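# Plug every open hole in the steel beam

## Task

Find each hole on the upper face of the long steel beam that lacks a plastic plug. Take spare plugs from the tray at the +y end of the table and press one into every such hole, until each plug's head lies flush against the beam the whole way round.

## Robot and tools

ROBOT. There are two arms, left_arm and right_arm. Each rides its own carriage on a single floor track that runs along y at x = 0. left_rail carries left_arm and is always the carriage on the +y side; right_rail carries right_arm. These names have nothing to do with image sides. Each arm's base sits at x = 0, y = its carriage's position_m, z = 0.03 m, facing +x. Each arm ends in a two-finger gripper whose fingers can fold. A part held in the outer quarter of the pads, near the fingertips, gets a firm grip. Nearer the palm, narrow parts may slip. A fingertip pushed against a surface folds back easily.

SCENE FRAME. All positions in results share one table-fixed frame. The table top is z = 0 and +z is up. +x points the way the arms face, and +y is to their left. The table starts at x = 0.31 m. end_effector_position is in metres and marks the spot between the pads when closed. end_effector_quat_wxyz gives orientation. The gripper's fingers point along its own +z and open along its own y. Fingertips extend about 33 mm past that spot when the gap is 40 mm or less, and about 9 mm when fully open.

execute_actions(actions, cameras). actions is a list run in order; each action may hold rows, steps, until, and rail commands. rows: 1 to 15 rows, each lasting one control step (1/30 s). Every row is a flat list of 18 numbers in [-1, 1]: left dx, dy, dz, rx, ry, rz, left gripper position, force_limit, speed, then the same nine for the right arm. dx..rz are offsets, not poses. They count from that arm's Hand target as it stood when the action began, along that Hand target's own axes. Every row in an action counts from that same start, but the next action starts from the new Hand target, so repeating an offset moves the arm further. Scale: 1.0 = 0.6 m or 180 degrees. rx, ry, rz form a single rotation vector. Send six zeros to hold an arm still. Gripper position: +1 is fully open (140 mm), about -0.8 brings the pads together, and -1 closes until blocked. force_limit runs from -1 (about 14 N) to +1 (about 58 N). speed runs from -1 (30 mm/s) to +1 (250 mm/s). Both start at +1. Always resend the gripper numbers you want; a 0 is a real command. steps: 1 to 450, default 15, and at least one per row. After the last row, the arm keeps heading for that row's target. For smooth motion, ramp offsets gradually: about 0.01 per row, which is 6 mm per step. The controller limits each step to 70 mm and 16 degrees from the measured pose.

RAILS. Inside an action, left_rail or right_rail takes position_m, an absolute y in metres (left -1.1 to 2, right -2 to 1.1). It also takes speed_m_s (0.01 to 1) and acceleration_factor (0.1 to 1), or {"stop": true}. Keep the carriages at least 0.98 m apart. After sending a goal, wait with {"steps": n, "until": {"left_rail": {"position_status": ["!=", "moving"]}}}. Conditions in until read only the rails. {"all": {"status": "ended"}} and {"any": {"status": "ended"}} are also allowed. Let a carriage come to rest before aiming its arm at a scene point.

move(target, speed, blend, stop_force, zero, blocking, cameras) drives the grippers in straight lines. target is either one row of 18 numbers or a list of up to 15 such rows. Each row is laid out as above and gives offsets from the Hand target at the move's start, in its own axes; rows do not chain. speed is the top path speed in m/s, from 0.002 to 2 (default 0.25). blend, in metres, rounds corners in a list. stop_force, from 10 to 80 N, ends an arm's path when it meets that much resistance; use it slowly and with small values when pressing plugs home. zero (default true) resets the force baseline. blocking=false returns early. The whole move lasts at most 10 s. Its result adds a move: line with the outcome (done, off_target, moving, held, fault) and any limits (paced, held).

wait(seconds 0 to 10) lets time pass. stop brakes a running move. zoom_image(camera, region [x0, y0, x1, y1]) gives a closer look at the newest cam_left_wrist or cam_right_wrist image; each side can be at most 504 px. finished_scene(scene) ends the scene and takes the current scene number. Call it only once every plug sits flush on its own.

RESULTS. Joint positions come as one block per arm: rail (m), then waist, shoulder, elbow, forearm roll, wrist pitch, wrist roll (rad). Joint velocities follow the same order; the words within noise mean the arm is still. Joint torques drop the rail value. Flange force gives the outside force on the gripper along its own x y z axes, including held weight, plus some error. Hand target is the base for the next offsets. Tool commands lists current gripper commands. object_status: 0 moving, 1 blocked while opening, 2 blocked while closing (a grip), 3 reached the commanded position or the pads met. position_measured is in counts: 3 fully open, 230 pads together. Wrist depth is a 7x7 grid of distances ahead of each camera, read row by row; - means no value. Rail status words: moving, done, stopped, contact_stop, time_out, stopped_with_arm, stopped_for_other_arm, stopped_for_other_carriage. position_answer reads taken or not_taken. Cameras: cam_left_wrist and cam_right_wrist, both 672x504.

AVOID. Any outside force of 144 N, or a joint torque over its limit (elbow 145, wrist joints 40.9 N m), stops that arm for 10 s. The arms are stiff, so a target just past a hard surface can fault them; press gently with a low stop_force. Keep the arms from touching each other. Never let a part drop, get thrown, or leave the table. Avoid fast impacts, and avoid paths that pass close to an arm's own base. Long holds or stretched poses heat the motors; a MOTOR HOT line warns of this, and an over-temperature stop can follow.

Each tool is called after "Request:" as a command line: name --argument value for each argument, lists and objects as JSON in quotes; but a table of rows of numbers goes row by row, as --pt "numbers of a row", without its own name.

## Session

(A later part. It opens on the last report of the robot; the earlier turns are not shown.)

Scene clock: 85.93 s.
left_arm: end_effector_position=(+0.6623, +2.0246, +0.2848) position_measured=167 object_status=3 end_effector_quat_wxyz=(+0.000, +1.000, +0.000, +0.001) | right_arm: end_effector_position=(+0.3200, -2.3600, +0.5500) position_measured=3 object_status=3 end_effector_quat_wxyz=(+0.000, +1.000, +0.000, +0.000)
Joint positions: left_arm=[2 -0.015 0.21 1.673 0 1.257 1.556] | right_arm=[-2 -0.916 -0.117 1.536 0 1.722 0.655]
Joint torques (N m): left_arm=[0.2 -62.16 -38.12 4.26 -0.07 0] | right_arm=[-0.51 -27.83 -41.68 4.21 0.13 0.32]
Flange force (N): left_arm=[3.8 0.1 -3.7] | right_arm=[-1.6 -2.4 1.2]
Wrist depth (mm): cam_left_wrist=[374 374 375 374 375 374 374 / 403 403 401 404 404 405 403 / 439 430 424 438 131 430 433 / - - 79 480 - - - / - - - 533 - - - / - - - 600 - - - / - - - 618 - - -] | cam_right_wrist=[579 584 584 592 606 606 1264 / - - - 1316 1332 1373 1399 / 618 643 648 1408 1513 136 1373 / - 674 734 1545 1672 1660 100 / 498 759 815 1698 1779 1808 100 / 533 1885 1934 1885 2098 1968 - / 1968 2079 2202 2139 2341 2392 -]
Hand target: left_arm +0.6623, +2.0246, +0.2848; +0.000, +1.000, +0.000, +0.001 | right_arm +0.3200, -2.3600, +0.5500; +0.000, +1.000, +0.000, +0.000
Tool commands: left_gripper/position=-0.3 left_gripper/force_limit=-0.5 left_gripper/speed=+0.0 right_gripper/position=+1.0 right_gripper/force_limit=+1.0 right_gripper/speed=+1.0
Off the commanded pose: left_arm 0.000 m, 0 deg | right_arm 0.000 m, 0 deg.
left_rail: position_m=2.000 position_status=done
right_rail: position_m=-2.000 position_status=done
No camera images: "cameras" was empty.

Request:
move --target '[-0.1005,-0.8465,0.341,0,0,0,-0.3,-0.5,0,0,0,0,0,0,0,1,1,1]' --cameras '["cam_left_wrist"]'

Request:
zoom_image --camera "cam_left_wrist" --region '[200, 50, 480, 330]'

Scene clock: 89.00 s.
left_arm: end_effector_position=(+0.6022, +2.5326, +0.0800) position_measured=167 object_status=3 end_effector_quat_wxyz=(+0.000, +1.000, +0.000, +0.001) | right_arm: end_effector_position=(+0.3200, -2.3600, +0.5500) position_measured=3 object_status=3 end_effector_quat_wxyz=(+0.000, +1.000, +0.000, +0.000)
Joint positions: left_arm=[2 0.682 0.558 1.57 -0.001 1.012 2.253] | right_arm=[-2 -0.916 -0.117 1.536 0 1.722 0.655]
Joint torques (N m): left_arm=[0.38 -91.61 -33.69 3.74 -0.04 -0.01] | right_arm=[-0.56 -28.03 -41.82 4.18 0.15 0.33]
Flange force (N): left_arm=[4.2 -3.6 -1.9] | right_arm=[-1.1 -2.1 1.6]
Wrist depth (mm): cam_left_wrist=[187 187 187 176 187 187 187 / 202 202 202 192 199 202 202 / 219 216 212 197 153 216 219 / - - 79 235 - - - / - - - 266 - - - / - - - 283 - - - / - - - 333 - - -] | cam_right_wrist=[576 573 593 595 599 598 1293 / 627 627 643 1324 1316 1340 1408 / 616 635 666 1473 1473 145 1503 / - 680 746 1577 1672 1623 100 / 498 778 809 1724 1779 1808 100 / 1853 1934 1917 1885 1934 1968 - / 2139 2180 2118 2247 2118 2180 -]
Hand target: left_arm +0.6022, +2.5326, +0.0800; +0.000, +1.000, +0.000, +0.001 | right_arm +0.3200, -2.3600, +0.5500; +0.000, +1.000, +0.000, +0.000
Off the commanded pose: left_arm 0.000 m, 0 deg | right_arm 0.000 m, 0 deg.
left_rail: position_m=2.000 position_status=done
right_rail: position_m=-2.000 position_status=done
move: done
Images, in order (width x height): cam_left_wrist 672x504.

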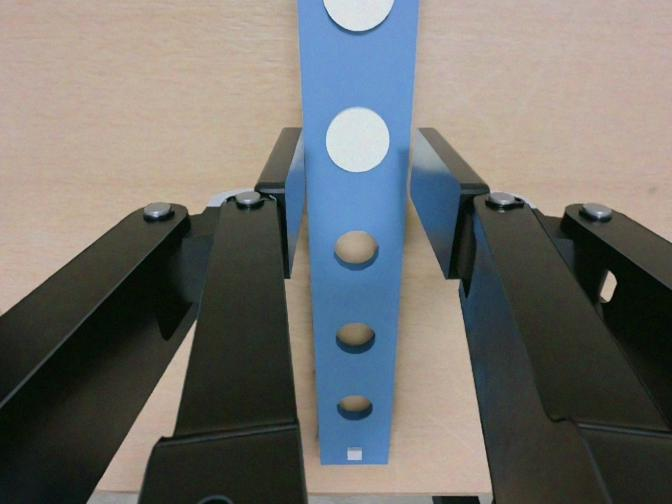

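Scaled by 1.800 from the camera's 672x504 image, which has a finer 960x720 frame.

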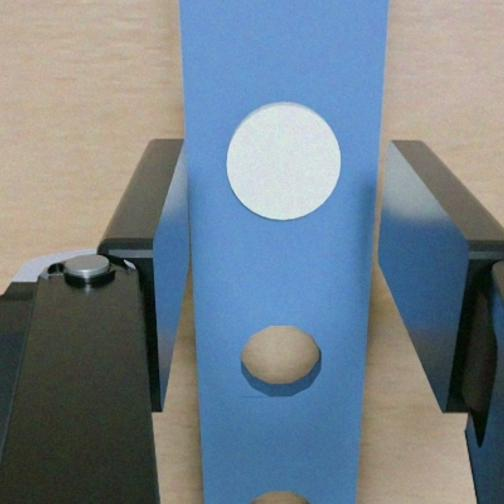

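Request:
move --target '[0.0035,-0.0008,0.0622,0,0,0,-0.3,-0.5,-0.5,0,0,0,0,0,0,1,1,1]' --speed 0.08 --cameras '[]'

Request:
execute_actions --actions '[{"rows":[[0,0,0,0,0,0,-1,-0.5,-1,0,0,0,0,0,0,1,1,1]],"steps":70}]' --cameras '[]'

Request:
move --target '[0,0,-0.12,0,0,0,-1,-0.5,-1,0,0,0,0,0,0,1,1,1]' --speed 0.06 --cameras '["cam_left_wrist"]'

Request:
move --target '[0.136,0.98,-0.192,0,0,0,-1,-0.5,-1,0,0,0,0,0,0,1,1,1]' --cameras '[]'

Request:
execute_actions --actions '[{"left_rail":{"position_m":-1.0,"acceleration_factor":0.5},"steps":300,"until":{"all":{"status":"ended"}}}]' --cameras '["cam_left_wrist"]'

Scene clock: 91.03 s.
left_arm: end_effector_position=(+0.6043, +2.5330, +0.0426) position_measured=167 object_status=3 end_effector_quat_wxyz=(+0.000, +1.000, +0.000, +0.001) | right_arm: end_effector_position=(+0.3200, -2.3600, +0.5500) position_measured=3 object_status=3 end_effector_quat_wxyz=(+0.000, +1.000, +0.000, +0.000)
Joint positions: left_arm=[2 0.68 0.594 1.588 -0.001 0.958 2.252] | right_arm=[-2 -0.916 -0.117 1.536 0 1.722 0.655]
Joint torques (N m): left_arm=[0.08 -93.63 -32.64 3.67 -0.05 -0.01] | right_arm=[-0.47 -27.91 -41.77 4.18 0.17 0.34]
Flange force (N): left_arm=[4.4 -3.1 -0.7] | right_arm=[-1.7 -1.9 1.6]
Wrist depth (mm): cam_left_wrist=[153 153 153 - 152 153 153 / 165 165 166 - 165 165 165 / 180 176 173 163 153 177 180 / - - 79 196 180 - - / - - - 210 - - - / - - - 235 - - - / - - - 268 - - -] | cam_right_wrist=[569 581 588 596 603 609 1278 / - - - 1381 1356 1390 1348 / 621 643 660 1473 1473 145 1435 / - 676 729 1555 1589 1600 100 / 495 770 806 1711 1794 1885 100 / 1869 1901 1934 1968 1951 2022 - / 2118 2159 2180 2269 2293 2159 -]
Hand target: left_arm +0.6043, +2.5331, +0.0427; +0.000, +1.000, +0.000, +0.001 | right_arm +0.3200, -2.3600, +0.5500; +0.000, +1.000, +0.000, +0.000
Off the commanded pose: left_arm 0.000 m, 0 deg | right_arm 0.000 m, 0 deg.
left_rail: position_m=2.000 position_status=done
right_rail: position_m=-2.000 position_status=done
move: done
No camera images: "cameras" was empty.

Scene clock: 93.57 s.
left_arm: end_effector_position=(+0.6043, +2.5330, +0.0427) position_measured=190 object_status=2 end_effector_quat_wxyz=(+0.000, +1.000, +0.000, +0.001) | right_arm: end_effector_position=(+0.3200, -2.3600, +0.5500) position_measured=3 object_status=3 end_effector_quat_wxyz=(+0.000, +1.000, +0.000, +0.000)
Joint positions: left_arm=[2 0.68 0.594 1.588 -0.001 0.958 2.252] | right_arm=[-2 -0.916 -0.117 1.536 0 1.722 0.655]
Joint torques (N m): left_arm=[1.56 -92.56 -33.47 4.25 -1.02 0.05] | right_arm=[-0.45 -27.63 -41.78 4.21 0.12 0.34]
Flange force (N): left_arm=[3.2 -0.2 -3.8] | right_arm=[-2.1 -2.4 1.5]
Wrist depth (mm): cam_left_wrist=[153 153 154 - 149 153 153 / 165 165 165 - 165 166 166 / 180 179 177 163 139 177 180 / - - 80 181 - 89 189 / - - - 208 - - - / - - - 235 - - - / - - - - - - -] | cam_right_wrist=[579 576 590 590 595 609 1257 / - 643 - 1340 1381 1381 1390 / 618 632 670 1381 1417 145 1483 / - 676 706 1589 1589 1672 100 / 501 764 815 1751 1808 1885 100 / 1838 1917 1917 1968 1986 2098 - / 2139 2180 2247 2293 2269 2293 -]
Hand target: left_arm +0.6043, +2.5331, +0.0427; +0.000, +1.000, +0.000, +0.001 | right_arm +0.3200, -2.3600, +0.5500; +0.000, +1.000, +0.000, +0.000
Off the commanded pose: left_arm 0.000 m, 0 deg | right_arm 0.000 m, 0 deg.
left_rail: position_m=2.000 position_status=done
right_rail: position_m=-2.000 position_status=done
No camera images: "cameras" was empty.

Scene clock: 95.03 s.
left_arm: end_effector_position=(+0.6043, +2.5331, +0.1148) position_measured=190 object_status=2 end_effector_quat_wxyz=(+0.000, +1.000, +0.000, +0.001) | right_arm: end_effector_position=(+0.3200, -2.3600, +0.5500) position_measured=3 object_status=3 end_effector_quat_wxyz=(+0.000, +1.000, +0.000, +0.000)
Joint positions: left_arm=[2 0.681 0.533 1.541 -0.001 1.067 2.252] | right_arm=[-2 -0.916 -0.117 1.536 0 1.722 0.655]
Joint torques (N m): left_arm=[0.05 -90.51 -35 3.88 -0.09 0.05] | right_arm=[-0.51 -27.65 -41.82 4.18 0.15 0.35]
Flange force (N): left_arm=[3.9 -3.3 -1.9] | right_arm=[-1.8 -2.7 1.7]
Wrist depth (mm): cam_left_wrist=[219 219 219 215 218 219 218 / 235 236 236 232 236 236 236 / 256 256 253 160 139 252 256 / 270 - 79 270 - 89 270 / - - - 304 - - - / - - - - - - - / - - - - - - -] | cam_right_wrist=[576 575 592 590 599 611 1278 / 569 676 650 1332 1332 1381 1390 / 625 643 678 1444 1435 145 1493 / - 678 741 1635 1555 1566 100 / 496 756 803 1751 1765 1823 100 / 1869 1934 1885 1986 2059 1986 - / 2040 2118 2118 2224 2202 2224 -]
Hand target: left_arm +0.6042, +2.5331, +0.1147; +0.000, +1.000, +0.000, +0.001 | right_arm +0.3200, -2.3600, +0.5500; +0.000, +1.000, +0.000, +0.000
Off the commanded pose: left_arm 0.000 m, 0 deg | right_arm 0.000 m, 0 deg.
left_rail: position_m=2.000 position_status=done
right_rail: position_m=-2.000 position_status=done
move: done
Images, in order (width x height): cam_left_wrist 672x504.

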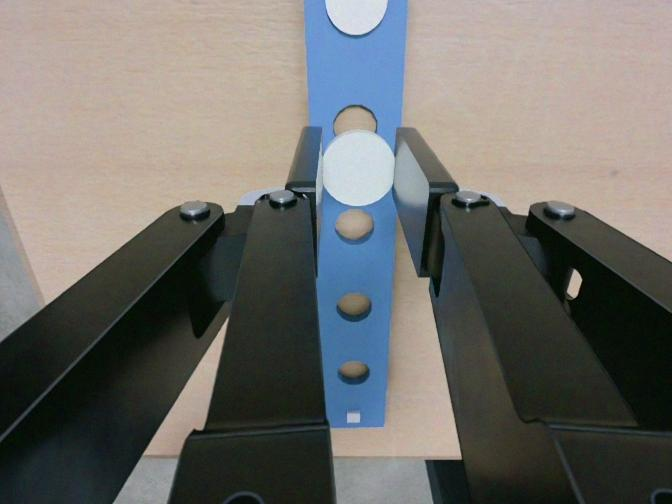

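Scene clock: 97.83 s.
left_arm: end_effector_position=(+0.6858, +1.9451, +0.2301) position_measured=190 object_status=2 end_effector_quat_wxyz=(+0.000, +1.000, +0.000, +0.001) | right_arm: end_effector_position=(+0.3200, -2.3600, +0.5500) position_measured=3 object_status=3 end_effector_quat_wxyz=(+0.000, +1.000, +0.000, +0.000)
Joint positions: left_arm=[2 -0.13 0.279 1.688 0 1.173 1.441] | right_arm=[-2 -0.916 -0.117 1.536 0 1.722 0.655]
Joint torques (N m): left_arm=[0.08 -68.32 -36.97 4.14 -0.06 0.03] | right_arm=[-0.43 -27.77 -41.72 4.17 0.13 0.34]
Flange force (N): left_arm=[5.5 1.2 -2.2] | right_arm=[-2.0 -2.5 1.5]
Wrist depth (mm): cam_left_wrist=[323 323 324 324 324 324 323 / 351 349 349 344 348 348 350 / 380 379 371 163 139 375 380 / - - 79 415 - 89 400 / - - - 458 - - - / - - - 511 - - - / - - - - - - -] | cam_right_wrist=[581 581 592 587 596 601 1249 / - 645 - 1324 1390 1348 1364 / 620 641 676 1454 1444 145 1426 / - 674 722 1577 1672 1635 100 / 494 764 800 1794 1765 1838 100 / 509 1853 1853 1986 1968 2022 - / 2079 2159 2098 2059 2247 2366 -]
Hand target: left_arm +0.6858, +1.9451, +0.2301; +0.000, +1.000, +0.000, +0.001 | right_arm +0.3200, -2.3600, +0.5500; +0.000, +1.000, +0.000, +0.000
Off the commanded pose: left_arm 0.000 m, 0 deg | right_arm 0.000 m, 0 deg.
left_rail: position_m=2.000 position_status=done
right_rail: position_m=-2.000 position_status=done
move: done
No camera images: "cameras" was empty.

Scene clock: 102.33 s.
left_arm: end_effector_position=(+0.6858, -1.0548, +0.2301) position_measured=190 object_status=2 end_effector_quat_wxyz=(+0.000, +1.000, +0.000, +0.001) | right_arm: end_effector_position=(+0.3200, -2.3600, +0.5500) position_measured=3 object_status=3 end_effector_quat_wxyz=(+0.000, +1.000, +0.000, +0.000)
Joint positions: left_arm=[-1 -0.13 0.279 1.688 0 1.173 1.441] | right_arm=[-2 -0.916 -0.117 1.536 0 1.722 0.655]
Joint torques (N m): left_arm=[0.09 -68.18 -36.99 4.07 -0.09 0.03] | right_arm=[-0.39 -27.98 -41.78 4.18 0.16 0.35]
Flange force (N): left_arm=[4.4 1.0 -3.1] | right_arm=[-1.5 -1.8 1.7]
Wrist depth (mm): cam_left_wrist=[197 - - 194 197 196 196 / - - - 210 212 212 212 / 388 393 - 163 138 230 231 / - - 79 416 - 89 400 / - - - 457 - - - / - - - - - - - / - - - - - - -] | cam_right_wrist=[572 581 582 590 601 601 1271 / 628 - 706 1373 1348 1381 1390 / 620 628 664 1435 1454 145 1454 / - 682 720 1589 1635 1635 100 / 499 778 789 1794 1808 1808 100 / 1838 1823 1951 1951 2004 1968 - / 2180 2098 2247 2180 2293 2293 -]
Hand target: left_arm +0.6858, -1.0548, +0.2301; +0.000, +1.000, +0.000, +0.001 | right_arm +0.3200, -2.3600, +0.5500; +0.000, +1.000, +0.000, +0.000
Tool commands: left_gripper/position=-1.0 left_gripper/force_limit=-0.5 left_gripper/speed=-1.0 right_gripper/position=+1.0 right_gripper/force_limit=+1.0 right_gripper/speed=+1.0
Off the commanded pose: left_arm 0.000 m, 0 deg | right_arm 0.000 m, 0 deg.
left_rail: position_m=-1.000 position_status=done
right_rail: position_m=-2.000 position_status=done
Images, in order (width x height): cam_left_wrist 672x504.

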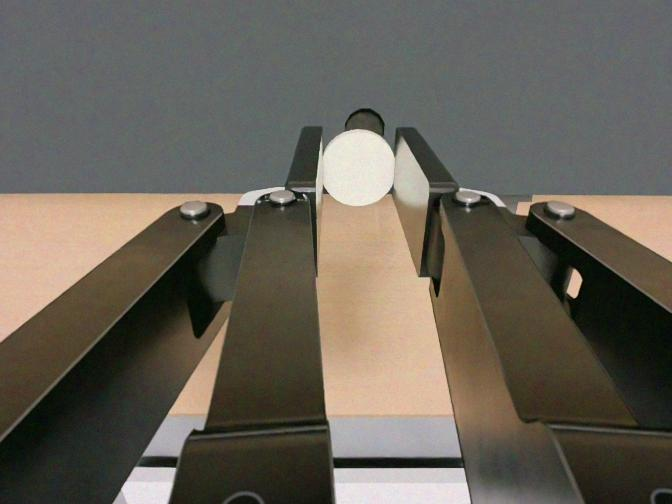

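Request:
move --target '[0.0007,0.0063,0.0333,0,0,0,-1,-0.5,-1,0,0,0,0,0,0,1,1,1]' --cameras '["cam_left_wrist"]'

Request:
zoom_image --camera "cam_left_wrist" --region '[260, 50, 460, 250]'

Scene clock: 103.57 s.
left_arm: end_effector_position=(+0.6862, -1.0587, +0.2102) position_measured=190 object_status=2 end_effector_quat_wxyz=(+0.000, +1.000, +0.000, +0.001) | right_arm: end_effector_position=(+0.3200, -2.3600, +0.5500) position_measured=3 object_status=3 end_effector_quat_wxyz=(+0.000, +1.000, +0.000, +0.000)
Joint positions: left_arm=[-1 -0.135 0.293 1.708 0 1.139 1.435] | right_arm=[-2 -0.916 -0.117 1.536 0 1.722 0.655]
Joint torques (N m): left_arm=[-0.08 -68.73 -36.63 4.04 -0.1 -0.01] | right_arm=[-0.31 -27.82 -41.75 4.21 0.15 0.33]
Flange force (N): left_arm=[3.8 0.3 -2.2] | right_arm=[-2.0 -2.2 1.4]
Wrist depth (mm): cam_left_wrist=[181 - 181 180 179 178 178 / - - - 190 192 192 193 / - - - 163 139 205 209 / - - 79 392 - 89 379 / - - - 434 - - - / - - - 484 - - - / - - - - - - -] | cam_right_wrist=[579 581 584 592 599 614 1264 / - 614 632 1324 1356 1324 1381 / 614 634 666 1483 1444 145 1473 / - 686 724 1589 1577 1660 100 / 493 756 772 1765 1794 1808 100 / 1838 1853 2040 1869 2022 1901 - / 2079 2444 2202 2269 2293 2269 -]
Hand target: left_arm +0.6862, -1.0587, +0.2102; +0.000, +1.000, +0.000, +0.001 | right_arm +0.3200, -2.3600, +0.5500; +0.000, +1.000, +0.000, +0.000
Off the commanded pose: left_arm 0.000 m, 0 deg | right_arm 0.000 m, 0 deg.
left_rail: position_m=-1.000 position_status=done
right_rail: position_m=-2.000 position_status=done
move: done
Images, in order (width x height): cam_left_wrist 672x504.

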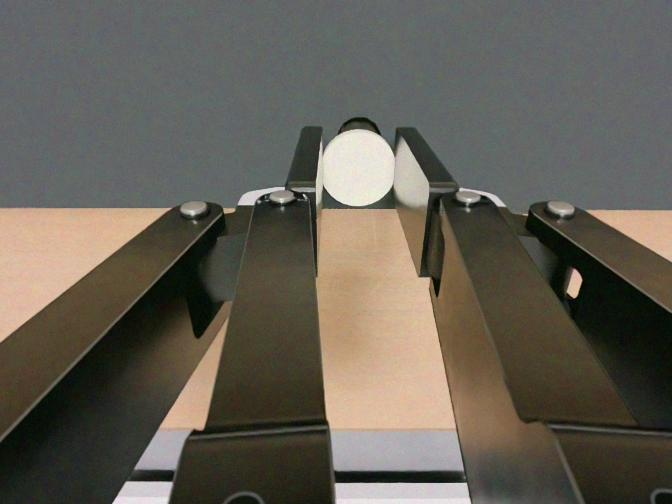

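Scaled by 2.520 from the camera's 672x504 image, which has a finer 960x720 frame.

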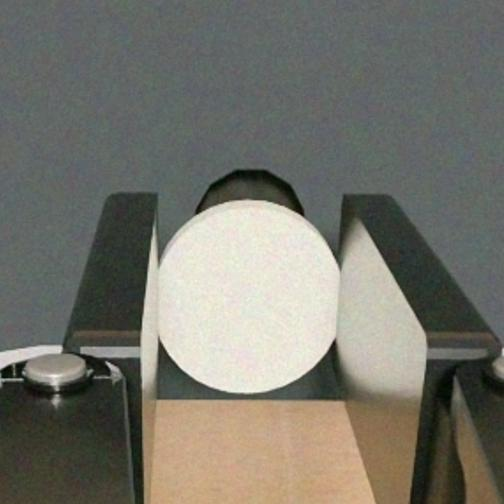

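Aligned.

Request:
move --target '[0,0,0.04,0,0,0,-1,-0.5,-1,0,0,0,0,0,0,1,1,1]' --cameras '[]' --speed 0.05

Request:
move --target '[0,0,0.06,0,0,0,-1,-0.5,-1,0,0,0,0,0,0,1,1,1]' --cameras '[]' --speed 0.01 --stop_force 50

Request:
execute_actions --actions '[{"rows":[[0,0,0,0,0,0,-0.2,-0.5,-0.5,0,0,0,0,0,0,1,1,1]],"steps":35}]' --cameras '[]'

Request:
move --target '[0,0,-0.04,0,0,0,-0.2,-0.5,-0.5,0,0,0,0,0,0,1,1,1]' --speed 0.1 --cameras '["cam_left_wrist"]'

Request:
execute_actions --actions '[{"rows":[[0,0,0,0,0,0,-1,-0.5,0,0,0,0,0,0,0,1,1,1]],"steps":40}]' --cameras '[]'

Request:
move --target '[0,0,0.05,0,0,0,-1,-0.5,0,0,0,0,0,0,0,1,1,1]' --cameras '[]' --speed 0.01 --stop_force 70

Request:
move --target '[-0.04,-0.02,-0.18,0,0,0,-1,-0.5,0,0,0,0,0,0,0,1,1,1]' --speed 0.15 --cameras '["cam_left_wrist"]'

Scene clock: 106.00 s.
left_arm: end_effector_position=(+0.6862, -1.0587, +0.1861) position_measured=190 object_status=2 end_effector_quat_wxyz=(+0.000, +1.000, +0.000, +0.001) | right_arm: end_effector_position=(+0.3200, -2.3600, +0.5500) position_measured=3 object_status=3 end_effector_quat_wxyz=(+0.000, +1.000, +0.000, +0.000)
Joint positions: left_arm=[-1 -0.135 0.311 1.732 0 1.097 1.435] | right_arm=[-2 -0.916 -0.117 1.536 0 1.722 0.655]
Joint torques (N m): left_arm=[0 -70.21 -35.76 3.96 -0.08 0.02] | right_arm=[-0.31 -27.86 -41.73 4.19 0.15 0.35]
Flange force (N): left_arm=[5.0 0.1 -2.1] | right_arm=[-1.9 -2.2 1.4]
Wrist depth (mm): cam_left_wrist=[154 155 - 156 157 157 159 / - 169 - 167 167 169 169 / - - - 161 138 181 183 / - - 80 362 - 89 194 / - - - 402 - - - / - - - 446 - - - / - - - - - - -] | cam_right_wrist=[573 575 590 595 598 601 1332 / 613 639 - 1356 1373 1348 1381 / 620 634 656 1426 1483 145 1493 / - 674 720 1589 1647 1566 100 / 498 759 806 1698 1698 1823 100 / 1853 1794 1917 2004 1986 2079 - / 2098 2079 2159 2224 2341 2317 -]
Hand target: left_arm +0.6863, -1.0587, +0.1862; +0.000, +1.000, +0.000, +0.001 | right_arm +0.3200, -2.3600, +0.5500; +0.000, +1.000, +0.000, +0.000
Off the commanded pose: left_arm 0.000 m, 0 deg | right_arm 0.000 m, 0 deg.
left_rail: position_m=-1.000 position_status=done
right_rail: position_m=-2.000 position_status=done
move: done
No camera images: "cameras" was empty.

Scene clock: 107.97 s.
left_arm: end_effector_position=(+0.6863, -1.0588, +0.1723) position_measured=190 object_status=2 end_effector_quat_wxyz=(+0.000, +1.000, +0.000, +0.001) | right_arm: end_effector_position=(+0.3200, -2.3600, +0.5500) position_measured=3 object_status=3 end_effector_quat_wxyz=(+0.000, +1.000, +0.000, +0.000)
Joint positions: left_arm=[-1 -0.136 0.321 1.746 0 1.073 1.435] | right_arm=[-2 -0.916 -0.117 1.536 0 1.722 0.655]
Joint torques (N m): left_arm=[3.12 -22.42 -10.15 5.69 -5.42 0.01] | right_arm=[-0.62 -27.66 -41.79 4.17 0.12 0.34]
Flange force (N): left_arm=[-11.5 3.7 -72.4] | right_arm=[-1.5 -2.3 1.6]
Wrist depth (mm): cam_left_wrist=[- - 145 145 145 145 145 / - 154 - 154 156 157 156 / 169 - - 154 137 167 169 / - - 80 359 - 89 - / - - - 383 - - - / - - - 428 - - - / - - - - - - -] | cam_right_wrist=[576 582 585 592 606 604 1301 / 609 623 - 1373 1399 1390 1348 / 621 634 666 1463 1435 145 1417 / - 666 729 1566 1589 1635 100 / 499 767 815 1779 1794 1794 100 / 1869 1869 1901 2022 1951 2059 - / 2022 2079 2159 2159 2224 2224 -]
Hand target: left_arm +0.6863, -1.0588, +0.1723; +0.000, +1.000, +0.000, +0.001 (not the last commanded pose) | right_arm +0.3200, -2.3600, +0.5500; +0.000, +1.000, +0.000, +0.000
Off the commanded pose: left_arm 0.022 m, 0 deg | right_arm 0.000 m, 0 deg.
left_rail: position_m=-1.000 position_status=done
right_rail: position_m=-2.000 position_status=done
move: contact (left_arm)
No camera images: "cameras" was empty.

Scene clock: 109.33 s.
left_arm: end_effector_position=(+0.6863, -1.0588, +0.1723) position_measured=154 object_status=3 end_effector_quat_wxyz=(+0.000, +1.000, +0.000, +0.001) | right_arm: end_effector_position=(+0.3200, -2.3600, +0.5500) position_measured=3 object_status=3 end_effector_quat_wxyz=(+0.000, +1.000, +0.000, +0.000)
Joint positions: left_arm=[-1 -0.136 0.321 1.746 0 1.073 1.435] | right_arm=[-2 -0.916 -0.117 1.536 0 1.722 0.655]
Joint torques (N m): left_arm=[-0.05 -70.32 -35.13 3.92 -0.08 0.01] | right_arm=[-0.49 -27.73 -41.79 4.19 0.19 0.38]
Flange force (N): left_arm=[4.7 1.2 -2.5] | right_arm=[-2.1 -2.6 1.5]
Wrist depth (mm): cam_left_wrist=[- 142 142 144 144 144 144 / - - - 153 156 156 156 / 171 169 128 168 159 166 166 / - - 79 354 178 - - / - - - 383 381 - - / - - - 428 428 - - / - - - 474 - - -] | cam_right_wrist=[575 581 588 588 601 613 1301 / 608 - 635 1364 1348 1356 1381 / 621 641 664 1473 1454 145 1435 / - 682 736 1612 1589 1635 100 / 495 756 827 1711 1738 1853 100 / 1823 1885 1901 1917 2079 2004 - / 2022 2139 2139 2180 2317 2159 -]
Hand target: left_arm +0.6863, -1.0588, +0.1723; +0.000, +1.000, +0.000, +0.001 | right_arm +0.3200, -2.3600, +0.5500; +0.000, +1.000, +0.000, +0.000
Off the commanded pose: left_arm 0.000 m, 0 deg | right_arm 0.000 m, 0 deg.
left_rail: position_m=-1.000 position_status=done
right_rail: position_m=-2.000 position_status=done
No camera images: "cameras" was empty.

Scene clock: 110.03 s.
left_arm: end_effector_position=(+0.6863, -1.0588, +0.1963) position_measured=154 object_status=3 end_effector_quat_wxyz=(+0.000, +1.000, +0.000, +0.001) | right_arm: end_effector_position=(+0.3200, -2.3600, +0.5500) position_measured=3 object_status=3 end_effector_quat_wxyz=(+0.000, +1.000, +0.000, +0.000)
Joint positions: left_arm=[-1 -0.136 0.303 1.722 0 1.114 1.435] | right_arm=[-2 -0.916 -0.117 1.536 0 1.722 0.655]
Joint torques (N m): left_arm=[-0.06 -69.51 -35.83 4.01 -0.09 0] | right_arm=[-0.34 -27.66 -41.75 4.17 0.14 0.37]
Flange force (N): left_arm=[4.5 0.0 -3.0] | right_arm=[-2.0 -2.3 1.6]
Wrist depth (mm): cam_left_wrist=[- - - 166 166 166 166 / - - 179 176 179 179 179 / - 191 127 182 150 191 194 / - - 79 376 362 - - / - - - 414 412 - - / - - - 462 460 - - / - - - 525 - - -] | cam_right_wrist=[573 579 596 598 599 601 1243 / - - - 1271 1332 1408 1399 / 616 637 647 1483 1473 145 1483 / - 670 704 1566 1623 1623 100 / 496 764 786 1765 1698 1751 100 / 1901 1885 2022 1823 1968 2004 - / 2079 2059 2247 2269 2247 2224 -]
Hand target: left_arm +0.6863, -1.0588, +0.1963; +0.000, +1.000, +0.000, +0.001 | right_arm +0.3200, -2.3600, +0.5500; +0.000, +1.000, +0.000, +0.000
Off the commanded pose: left_arm 0.000 m, 0 deg | right_arm 0.000 m, 0 deg.
left_rail: position_m=-1.000 position_status=done
right_rail: position_m=-2.000 position_status=done
move: done
Images, in order (width x height): cam_left_wrist 672x504.

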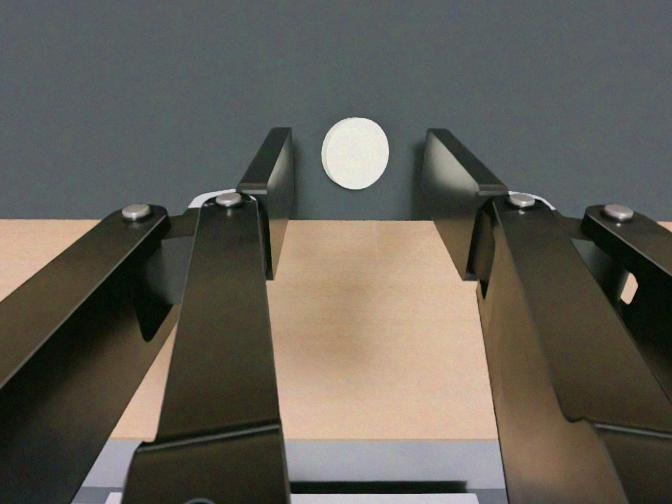

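Scene clock: 111.57 s.
left_arm: end_effector_position=(+0.6863, -1.0588, +0.1963) position_measured=233 object_status=3 end_effector_quat_wxyz=(+0.000, +1.000, +0.000, +0.001) | right_arm: end_effector_position=(+0.3200, -2.3600, +0.5500) position_measured=3 object_status=3 end_effector_quat_wxyz=(+0.000, +1.000, +0.000, +0.000)
Joint positions: left_arm=[-1 -0.136 0.303 1.722 0 1.114 1.435] | right_arm=[-2 -0.916 -0.117 1.536 0 1.722 0.655]
Joint torques (N m): left_arm=[-0.11 -69.54 -36 4.04 -0.12 0.03] | right_arm=[-0.32 -27.92 -41.71 4.2 0.14 0.36]
Flange force (N): left_arm=[4.7 0.3 -2.5] | right_arm=[-1.8 -1.6 1.5]
Wrist depth (mm): cam_left_wrist=[- 165 - 166 166 166 166 / 179 180 - 174 179 179 182 / - - - 110 191 195 194 / 368 - - - 80 85 368 / - - - - - - - / - - - - - - - / - - - - - - -] | cam_right_wrist=[575 578 590 599 599 603 1301 / 606 625 - 1308 1364 1356 1399 / 625 635 691 1444 1444 136 1463 / - 672 741 1589 1672 1577 100 / 500 756 809 1808 1779 1869 100 / 1838 1917 1934 1901 1934 2118 - / 2118 2180 2098 2202 2317 2293 -]
Hand target: left_arm +0.6863, -1.0588, +0.1963; +0.000, +1.000, +0.000, +0.001 | right_arm +0.3200, -2.3600, +0.5500; +0.000, +1.000, +0.000, +0.000
Off the commanded pose: left_arm 0.000 m, 0 deg | right_arm 0.000 m, 0 deg.
left_rail: position_m=-1.000 position_status=done
right_rail: position_m=-2.000 position_status=done
No camera images: "cameras" was empty.

Scene clock: 114.10 s.
left_arm: end_effector_position=(+0.6864, -1.0588, +0.1771) position_measured=233 object_status=3 end_effector_quat_wxyz=(+0.000, +1.000, +0.000, +0.001) | right_arm: end_effector_position=(+0.3200, -2.3600, +0.5500) position_measured=3 object_status=3 end_effector_quat_wxyz=(+0.000, +1.000, +0.000, +0.000)
Joint positions: left_arm=[-1 -0.136 0.317 1.741 0 1.081 1.435] | right_arm=[-2 -0.916 -0.117 1.536 0 1.722 0.655]
Joint torques (N m): left_arm=[-1.5 -13.39 -9.33 3.59 -8.54 -0.01] | right_arm=[-0.45 -27.73 -41.74 4.17 0.13 0.36]
Flange force (N): left_arm=[-20.2 -4.2 -86.1] | right_arm=[-1.8 -2.1 1.5]
Wrist depth (mm): cam_left_wrist=[- 154 - 149 149 149 151 / - 160 - 159 161 164 161 / - 178 - 115 172 172 175 / 352 - - - 80 85 355 / - - - - - - - / - - - - - - - / - - - - - - -] | cam_right_wrist=[575 585 582 599 595 609 1316 / 643 581 - 1364 1373 1340 1364 / 618 643 616 1483 1473 145 1454 / - 670 739 1612 1612 1612 100 / 494 759 780 1751 1698 1808 100 / 1885 1838 1901 1986 1951 1986 - / 2059 2159 2118 2202 2366 2293 -]
Hand target: left_arm +0.6864, -1.0588, +0.1770; +0.000, +1.000, +0.000, +0.001 (not the last commanded pose) | right_arm +0.3200, -2.3600, +0.5500; +0.000, +1.000, +0.000, +0.000
Off the commanded pose: left_arm 0.011 m, 0 deg | right_arm 0.000 m, 0 deg.
left_rail: position_m=-1.000 position_status=done
right_rail: position_m=-2.000 position_status=done
move: contact (left_arm)
No camera images: "cameras" was empty.

Scene clock: 115.17 s.
left_arm: end_effector_position=(+0.6622, -1.0467, +0.2851) position_measured=233 object_status=3 end_effector_quat_wxyz=(+0.000, +1.000, +0.000, +0.001) | right_arm: end_effector_position=(+0.3200, -2.3600, +0.5500) position_measured=3 object_status=3 end_effector_quat_wxyz=(+0.000, +1.000, +0.000, +0.000)
Joint positions: left_arm=[-1 -0.122 0.211 1.671 0 1.257 1.448] | right_arm=[-2 -0.916 -0.117 1.536 0 1.722 0.655]
Joint torques (N m): left_arm=[-0.18 -62.01 -38.31 4.23 -0.13 0.03] | right_arm=[-0.44 -27.9 -41.83 4.22 0.16 0.38]
Flange force (N): left_arm=[3.3 0.1 -3.8] | right_arm=[-1.7 -2.2 1.8]
Wrist depth (mm): cam_left_wrist=[- 249 - - 247 246 246 / 269 426 - - 266 265 266 / 438 438 431 104 432 439 436 / 478 - - - 79 85 474 / - - - - - - - / - - - - - - - / - - - - - - -] | cam_right_wrist=[573 576 590 603 595 611 1293 / 637 - - 1373 1332 1408 1373 / 623 641 668 1426 1483 145 1454 / - 664 729 1577 1672 1635 100 / 495 764 778 1685 1794 1869 100 / 1885 1934 1934 1934 1951 2004 - / 2118 2224 2079 2269 2202 2269 -]
Hand target: left_arm +0.6622, -1.0467, +0.2850; +0.000, +1.000, +0.000, +0.001 | right_arm +0.3200, -2.3600, +0.5500; +0.000, +1.000, +0.000, +0.000
Off the commanded pose: left_arm 0.000 m, 0 deg | right_arm 0.000 m, 0 deg.
left_rail: position_m=-1.000 position_status=done
right_rail: position_m=-2.000 position_status=done
move: done
Images, in order (width x height): cam_left_wrist 672x504.

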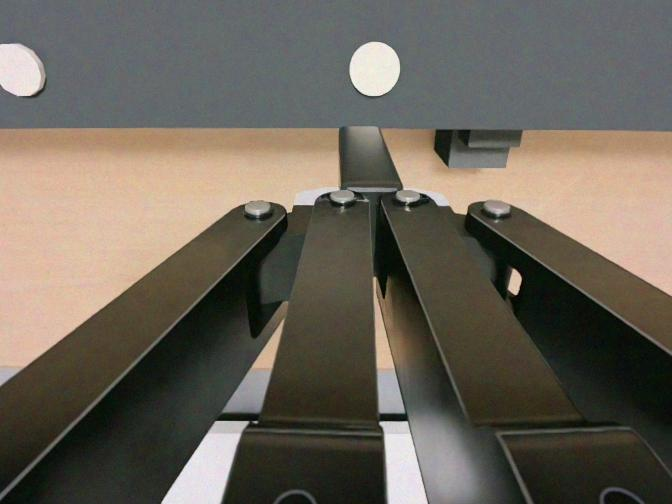

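Request:
move --target '[0,0.6,-0.1,0,0,0,-1,-0.5,0,0,0,0,0,0,0,1,1,1]' --cameras '["cam_left_wrist"]'

Request:
move --target '[0,-0.6,0,0,0,0,-1,-0.5,0,0,0,0,0,0,0,1,1,1]' --cameras '[]'

Request:
execute_actions --actions '[{"left_rail":{"position_m":0.42},"steps":300,"until":{"all":{"status":"ended"}}}]' --cameras '["cam_left_wrist"]'

Request:
execute_actions --actions '[{"left_rail":{"position_m":0.87},"steps":300,"until":{"all":{"status":"ended"}}}]' --cameras '["cam_left_wrist"]'

Request:
execute_actions --actions '[{"left_rail":{"position_m":1.32},"steps":300,"until":{"all":{"status":"ended"}}}]' --cameras '["cam_left_wrist"]'

Scene clock: 118.43 s.
left_arm: end_effector_position=(+0.6621, -1.4068, +0.3451) position_measured=233 object_status=3 end_effector_quat_wxyz=(+0.000, +1.000, +0.000, +0.001) end_effector_velocity=(+0.000, +0.002, +0.000) end_effector_angular_velocity=(+0.000, +0.000, +0.002) | right_arm: end_effector_position=(+0.3200, -2.3600, +0.5500) position_measured=3 object_status=3 end_effector_quat_wxyz=(+0.000, +1.000, +0.000, +0.000)
Joint positions: left_arm=[-1 -0.596 0.368 1.353 0.001 1.419 0.975] | right_arm=[-2 -0.916 -0.117 1.536 0 1.722 0.655]
Joint velocities: left_arm=[0.001 0.002 -0.001 0 0 0 0] | right_arm=[within noise]
Joint torques (N m): left_arm=[0.17 -79.85 -39.72 4.43 -0.07 0.05] | right_arm=[-0.44 -27.86 -41.8 4.18 0.14 0.36]
Flange force (N): left_arm=[4.7 2.5 -3.8] | right_arm=[-1.7 -2.1 1.6]
Wrist depth (mm): cam_left_wrist=[300 299 301 302 302 302 300 / 318 455 324 320 325 471 471 / 504 501 496 104 494 504 505 / 542 - - - 79 85 539 / - - - - - - - / - - - - - - - / - - - - - - -] | cam_right_wrist=[581 579 590 596 606 601 1301 / 632 637 686 1348 1356 1364 1373 / 621 634 648 1483 1503 137 1473 / - 678 717 1600 1612 1577 100 / 496 764 786 1724 1808 1823 100 / 1885 1968 1968 1901 1934 1917 - / 2118 2098 2202 2224 2293 2366 -]
Hand target: left_arm +0.6621, -1.4068, +0.3451; +0.000, +1.000, +0.000, +0.001 | right_arm +0.3200, -2.3600, +0.5500; +0.000, +1.000, +0.000, +0.000
Off the commanded pose: left_arm 0.000 m, 0 deg | right_arm 0.000 m, 0 deg.
left_rail: position_m=-1.000 position_status=done
right_rail: position_m=-2.000 position_status=done
move: done
Images, in order (width x height): cam_left_wrist 672x504.

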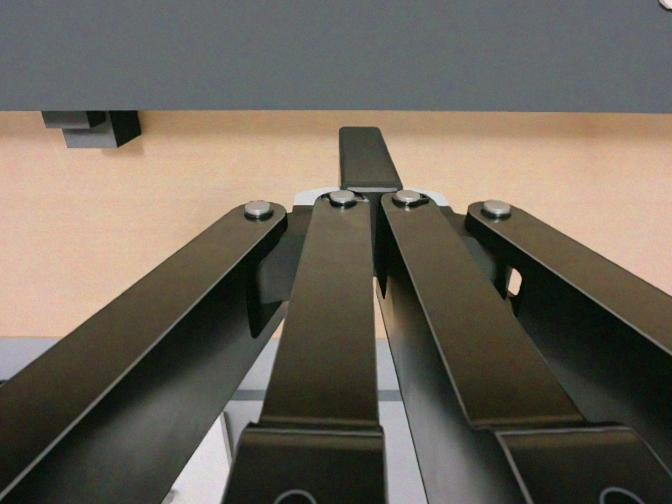

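Scene clock: 120.27 s.
left_arm: end_effector_position=(+0.6620, -1.0468, +0.3450) position_measured=233 object_status=3 end_effector_quat_wxyz=(+0.000, +1.000, +0.000, +0.001) | right_arm: end_effector_position=(+0.3200, -2.3600, +0.5500) position_measured=3 object_status=3 end_effector_quat_wxyz=(+0.000, +1.000, +0.000, +0.000)
Joint positions: left_arm=[-1 -0.123 0.186 1.59 0 1.363 1.448] | right_arm=[-2 -0.916 -0.117 1.536 0 1.722 0.655]
Joint torques (N m): left_arm=[0.11 -60.93 -39.26 4.38 -0.07 0] | right_arm=[-0.32 -27.69 -41.78 4.2 0.14 0.37]
Flange force (N): left_arm=[4.9 0.8 -3.3] | right_arm=[-2.1 -2.2 1.5]
Wrist depth (mm): cam_left_wrist=[- - - - 301 300 301 / 457 480 474 472 398 469 473 / 504 506 494 104 496 504 505 / 542 - - - 80 85 544 / - - - - - - - / - - - - - - - / - - - - - - -] | cam_right_wrist=[573 581 592 587 606 603 1257 / 647 674 645 1316 1356 1381 1426 / 620 637 668 1390 1381 145 1454 / - 670 736 1600 1623 1600 100 / 498 780 797 1779 1808 1838 100 / 1823 1901 1794 1951 1986 1986 - / 2059 2059 2139 2224 2247 2224 -]
Hand target: left_arm +0.6620, -1.0467, +0.3450; +0.000, +1.000, +0.000, +0.001 | right_arm +0.3200, -2.3600, +0.5500; +0.000, +1.000, +0.000, +0.000
Off the commanded pose: left_arm 0.000 m, 0 deg | right_arm 0.000 m, 0 deg.
left_rail: position_m=-1.000 position_status=done
right_rail: position_m=-2.000 position_status=done
move: done
No camera images: "cameras" was empty.

Scene clock: 123.17 s.
left_arm: end_effector_position=(+0.6620, +0.3732, +0.3450) position_measured=233 object_status=3 end_effector_quat_wxyz=(+0.000, +1.000, +0.000, +0.001) | right_arm: end_effector_position=(+0.3200, -2.3600, +0.5500) position_measured=3 object_status=3 end_effector_quat_wxyz=(+0.000, +1.000, +0.000, +0.000)
Joint positions: left_arm=[0.42 -0.122 0.186 1.59 0 1.363 1.448] | right_arm=[-2 -0.916 -0.117 1.536 0 1.722 0.655]
Joint torques (N m): left_arm=[0.19 -60.77 -39.23 4.31 -0.06 0.01] | right_arm=[-0.56 -28 -41.76 4.17 0.15 0.33]
Flange force (N): left_arm=[3.9 0.1 -3.6] | right_arm=[-1.3 -2.2 1.5]
Wrist depth (mm): cam_left_wrist=[- 300 299 297 302 - 301 / 481 471 324 326 475 472 462 / 503 503 497 104 496 506 504 / 542 - - - 80 85 543 / - - - - - - - / - - - - - - - / - - - - - - -] | cam_right_wrist=[572 582 590 595 601 598 1264 / 611 620 - 1324 1373 1348 1399 / 613 643 666 1463 1483 145 1483 / - 680 686 1555 1589 1635 100 / 496 770 789 1711 1794 1765 100 / 1823 1901 1951 1885 1968 2022 - / 2079 2098 2059 2098 2224 2224 -]
Hand target: left_arm +0.6620, +0.3732, +0.3450; +0.000, +1.000, +0.000, +0.001 | right_arm +0.3200, -2.3600, +0.5500; +0.000, +1.000, +0.000, +0.000
Tool commands: left_gripper/position=-1.0 left_gripper/force_limit=-0.5 left_gripper/speed=+0.0 right_gripper/position=+1.0 right_gripper/force_limit=+1.0 right_gripper/speed=+1.0
Off the commanded pose: left_arm 0.000 m, 0 deg | right_arm 0.000 m, 0 deg.
left_rail: position_m=0.420 position_status=done
right_rail: position_m=-2.000 position_status=done
Images, in order (width x height): cam_left_wrist 672x504.

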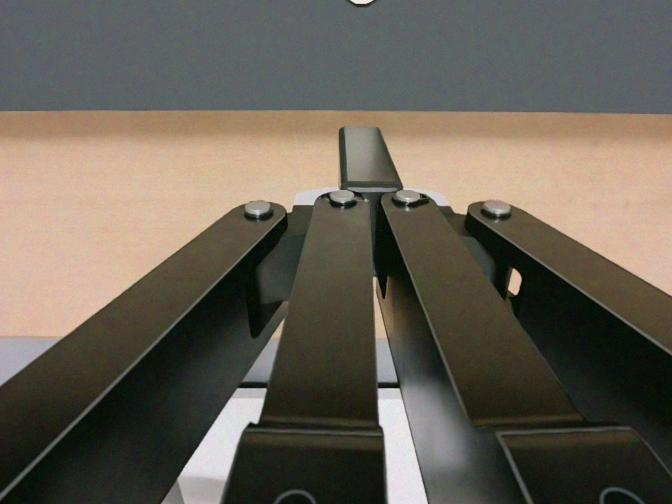

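Scene clock: 124.90 s.
left_arm: end_effector_position=(+0.6621, +0.8233, +0.3450) position_measured=233 object_status=3 end_effector_quat_wxyz=(+0.000, +1.000, +0.000, +0.001) | right_arm: end_effector_position=(+0.3200, -2.3600, +0.5500) position_measured=3 object_status=3 end_effector_quat_wxyz=(+0.000, +1.000, +0.000, +0.000)
Joint positions: left_arm=[0.87 -0.122 0.186 1.59 0 1.363 1.448] | right_arm=[-2 -0.916 -0.117 1.536 0 1.722 0.655]
Joint torques (N m): left_arm=[0.07 -60.71 -39.31 4.34 -0.06 0.01] | right_arm=[-0.63 -27.94 -41.79 4.17 0.14 0.37]
Flange force (N): left_arm=[4.1 0.1 -3.2] | right_arm=[-1.4 -2.2 1.5]
Wrist depth (mm): cam_left_wrist=[300 - 300 299 302 - 306 / 471 381 - 478 499 484 485 / 503 504 495 104 495 501 503 / 540 - - - 80 85 542 / - - - - - - - / - - - - - - - / - - - - - - -] | cam_right_wrist=[575 584 592 593 601 604 1257 / 652 632 - 1348 1332 1356 1390 / 620 635 637 1473 1454 137 1435 / - 670 724 1589 1612 1635 100 / 501 770 803 1751 1838 1794 100 / 1869 1934 2022 2004 2004 2004 - / 1986 2118 2180 2224 2247 2180 -]
Hand target: left_arm +0.6620, +0.8233, +0.3450; +0.000, +1.000, +0.000, +0.001 | right_arm +0.3200, -2.3600, +0.5500; +0.000, +1.000, +0.000, +0.000
Tool commands: left_gripper/position=-1.0 left_gripper/force_limit=-0.5 left_gripper/speed=+0.0 right_gripper/position=+1.0 right_gripper/force_limit=+1.0 right_gripper/speed=+1.0
Off the commanded pose: left_arm 0.000 m, 0 deg | right_arm 0.000 m, 0 deg.
left_rail: position_m=0.870 position_status=done
right_rail: position_m=-2.000 position_status=done
Images, in order (width x height): cam_left_wrist 672x504.

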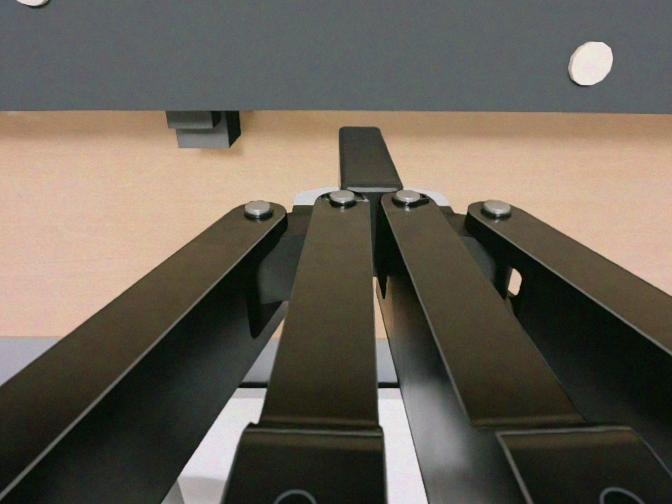

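Scene clock: 126.63 s.
left_arm: end_effector_position=(+0.6621, +1.2733, +0.3450) position_measured=233 object_status=3 end_effector_quat_wxyz=(+0.000, +1.000, +0.000, +0.001) | right_arm: end_effector_position=(+0.3200, -2.3600, +0.5500) position_measured=3 object_status=3 end_effector_quat_wxyz=(+0.000, +1.000, +0.000, +0.000)
Joint positions: left_arm=[1.32 -0.122 0.186 1.59 0 1.363 1.448] | right_arm=[-2 -0.916 -0.117 1.536 0 1.722 0.655]
Joint torques (N m): left_arm=[-0.05 -61.22 -39.25 4.33 -0.09 0.02] | right_arm=[-0.54 -27.71 -41.73 4.17 0.14 0.33]
Flange force (N): left_arm=[4.8 0.6 -3.7] | right_arm=[-1.7 -2.7 1.4]
Wrist depth (mm): cam_left_wrist=[- - - - - 290 - / 460 485 466 474 484 483 409 / 502 505 496 104 496 506 504 / 539 - - - 80 85 542 / - - - - - - - / - - - - - - - / - - - - - - -] | cam_right_wrist=[572 575 585 598 598 609 1301 / 613 684 - 1308 1356 1381 1364 / 618 630 660 1417 1513 136 1493 / - 672 720 1589 1589 1600 100 / 496 770 783 1779 1838 1779 100 / 1885 1901 1901 1901 1986 1951 - / 2118 2118 2040 2317 2180 2247 -]
Hand target: left_arm +0.6620, +1.2733, +0.3450; +0.000, +1.000, +0.000, +0.001 | right_arm +0.3200, -2.3600, +0.5500; +0.000, +1.000, +0.000, +0.000
Tool commands: left_gripper/position=-1.0 left_gripper/force_limit=-0.5 left_gripper/speed=+0.0 right_gripper/position=+1.0 right_gripper/force_limit=+1.0 right_gripper/speed=+1.0
Off the commanded pose: left_arm 0.000 m, 0 deg | right_arm 0.000 m, 0 deg.
left_rail: position_m=1.320 position_status=done
right_rail: position_m=-2.000 position_status=done
Images, in order (width x height): cam_left_wrist 672x504.

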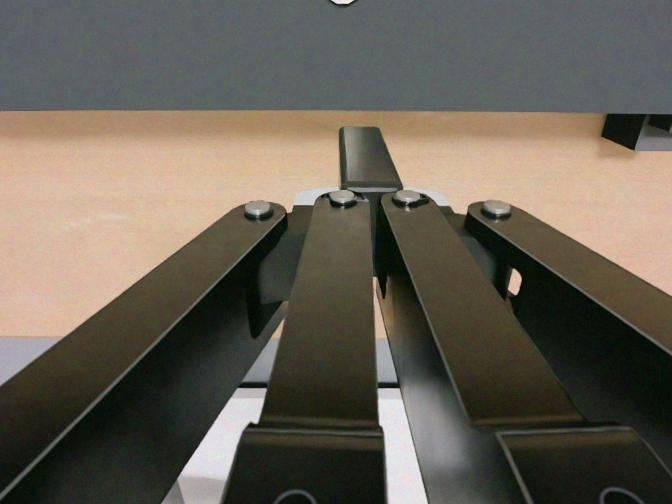

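No others.

Request:
finished_scene --scene 2

The scene is finished: the task was done.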